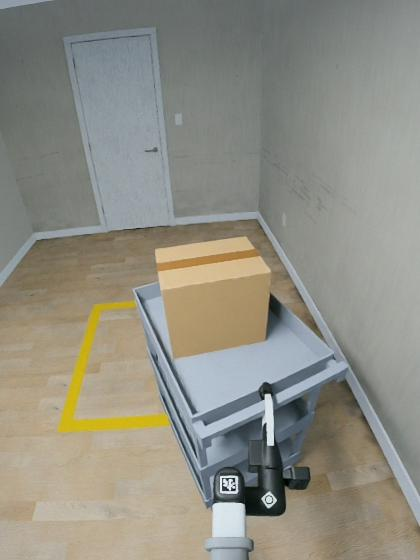

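Request:
move(r1={"base":{"translate_m":0.28,"strafe_m":0.16},"pace":"slow"}, blocking=false, cameras=[])

Request:
wait(seconds=9, cameras=["r1_head_camera"])

Scene clock: 983.90 s.
move: r1 moving
r1.base_odometry: x=+0.667 y=+0.908 heading=+2.193
r1.turned_by_wheels: -0.001
r1.turned_by_imu: -0.001
r1.base_tilt: forward=-1.6 right=+1.3
r1.lidar_m: 0.44 0.76 2.54 1.89 1.90 1.24 1.14 1.16 0.96 0.88 0.90 0.59
r1.base_status: translate_m moving; strafe_m moving
r1.joint_positions: lift_m=+0.687 arm_m=+0.138 wrist_yaw_rad=-0.011 wrist_pitch_rad=+0.002 wrist_roll_rad=+1.569 gripper_m=-0.034
r1.joint_status: not commanded
r1.measured_speeds: translate_m=+0.049 strafe_m=+0.028 rotate_rad=+0.002 lift_m=+0.000 arm_m=+0.000 wrist_yaw_rad=+0.000 wrist_pitch_rad=+0.000 wrist_roll_rad=+0.000
r1.motor_effort: lift_m=+23(23) arm_m=+4(4) wheel_0=-2(3) wheel_1=+5(6) wheel_2=-11(12)
r1.servo_current: wrist_yaw_rad=72(85) wrist_pitch_rad=46(46) wrist_roll_rad=39(65) gripper_m=59(59)
r1.hand_pose: x=+0.5963 y=-0.0905 z=+0.8642 quat_wxyz=(+0.708, +0.706, -0.003, -0.004) (m; r1's base frame)
r1.wrist_depth_mm: - - - 252 336 343 347 / - - - 226 314 1464 1229 / - - - 209 286 1808 - / - - - 263 258 1921 - / - 455 449 178 239 - - / - 436 190 - 182 - - / - 153 407 138 204 126 -
r2: as last shown
r2.base_tilt: forward=-0.6 right=+0.0
r2.lidar_m: 0.62 4.05 4.93 2.60 1.34 1.09 1.08 1.12 0.89 0.88 0.92 0.69
r2.motor_effort: lift_m=+21(21) arm_m=-4(4) wheel_0=+4(4) wheel_1=+4(5) wheel_2=+2(2)
r2.servo_current: wrist_yaw_rad=39(59) wrist_pitch_rad=33(46) wrist_roll_rad=52(52) gripper_m=156(156)
r2.wrist_depth_mm: - - 257 251 247 241 237 / - - 260 181 247 242 237 / - - 260 178 248 243 238 / - - 264 180 251 245 241 / - - 264 178 252 247 241 / - - 182 182 180 247 243 / - 158 - - 253 246 244
pictures: none
No camera images: "cameras" was empty.

Scene clock: 987.77 s.
earlier move: r1 done
r1.base_odometry: x=+0.387 y=+1.036 heading=+2.193
r1.turned_by_wheels: +0.000
r1.turned_by_imu: -0.003
r1.base_tilt: forward=-1.6 right=+1.3
r1.lidar_m: 0.45 1.00 2.26 1.77 1.79 1.52 1.41 1.45 1.07 0.98 0.98 0.60
r1.base_status: done
r1.joint_positions: lift_m=+0.687 arm_m=+0.138 wrist_yaw_rad=-0.011 wrist_pitch_rad=+0.002 wrist_roll_rad=+1.569 gripper_m=-0.034
r1.joint_status: not commanded
r1.measured_speeds: all 0
r1.motor_effort: lift_m=+23(23) arm_m=+4(4) wheel_0=-2(7) wheel_1=+0(6) wheel_2=-6(13)
r1.servo_current: wrist_yaw_rad=78(98) wrist_pitch_rad=46(52) wrist_roll_rad=52(72) gripper_m=59(65)
r1.hand_pose: x=+0.5963 y=-0.0905 z=+0.8642 quat_wxyz=(+0.708, +0.706, -0.003, -0.004) (m; r1's base frame)
r1.wrist_depth_mm: - - - 228 322 324 336 / - - - 214 286 1661 1229 / - - - - 263 1756 - / - - - 253 251 1863 - / - 449 445 177 236 - - / - 436 186 - 182 - - / - 153 415 140 209 135 -
r2.base_odometry: x=-3.814 y=+0.344 heading=-1.145
r2.turned_by_wheels: +0.000
r2.turned_by_imu: +0.001
r2.base_tilt: forward=-0.7 right=+0.0
r2.lidar_m: 0.59 4.09 4.93 2.62 1.32 1.08 1.06 1.10 0.90 0.89 0.91 0.68
r2.base_status: not commanded
r2.joint_positions: lift_m=+1.020 arm_m=+0.185 wrist_yaw_rad=+0.005 wrist_pitch_rad=+0.001 wrist_roll_rad=+0.000 gripper_m=-0.036
r2.joint_status: not commanded
r2.measured_speeds: all 0
r2.motor_effort: lift_m=+21(21) arm_m=-4(4) wheel_0=+4(4) wheel_1=+4(5) wheel_2=+2(3)
r2.servo_current: wrist_yaw_rad=52(59) wrist_pitch_rad=39(52) wrist_roll_rad=39(59) gripper_m=156(163)
r2.hand_pose: x=+0.6447 y=-0.0860 z=+1.1977 quat_wxyz=(+1.000, +0.000, +0.001, +0.002) (m; r2's base frame)
r2.wrist_depth_mm: - - 257 251 245 240 236 / - - 260 181 248 242 237 / - - 262 178 248 241 239 / - - 264 180 250 244 240 / - - 265 178 252 247 241 / - - 182 182 179 246 244 / - 157 - - 254 246 244
wait: 3.87 of 9 s (r1 has come to rest)
pictures: r1_head_camera
Images, in order (width x height): r1_head_camera 420x560.

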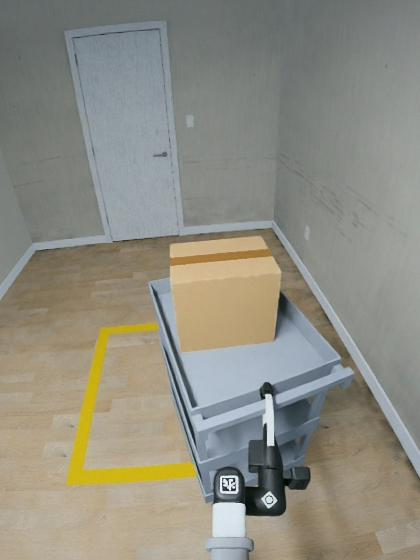

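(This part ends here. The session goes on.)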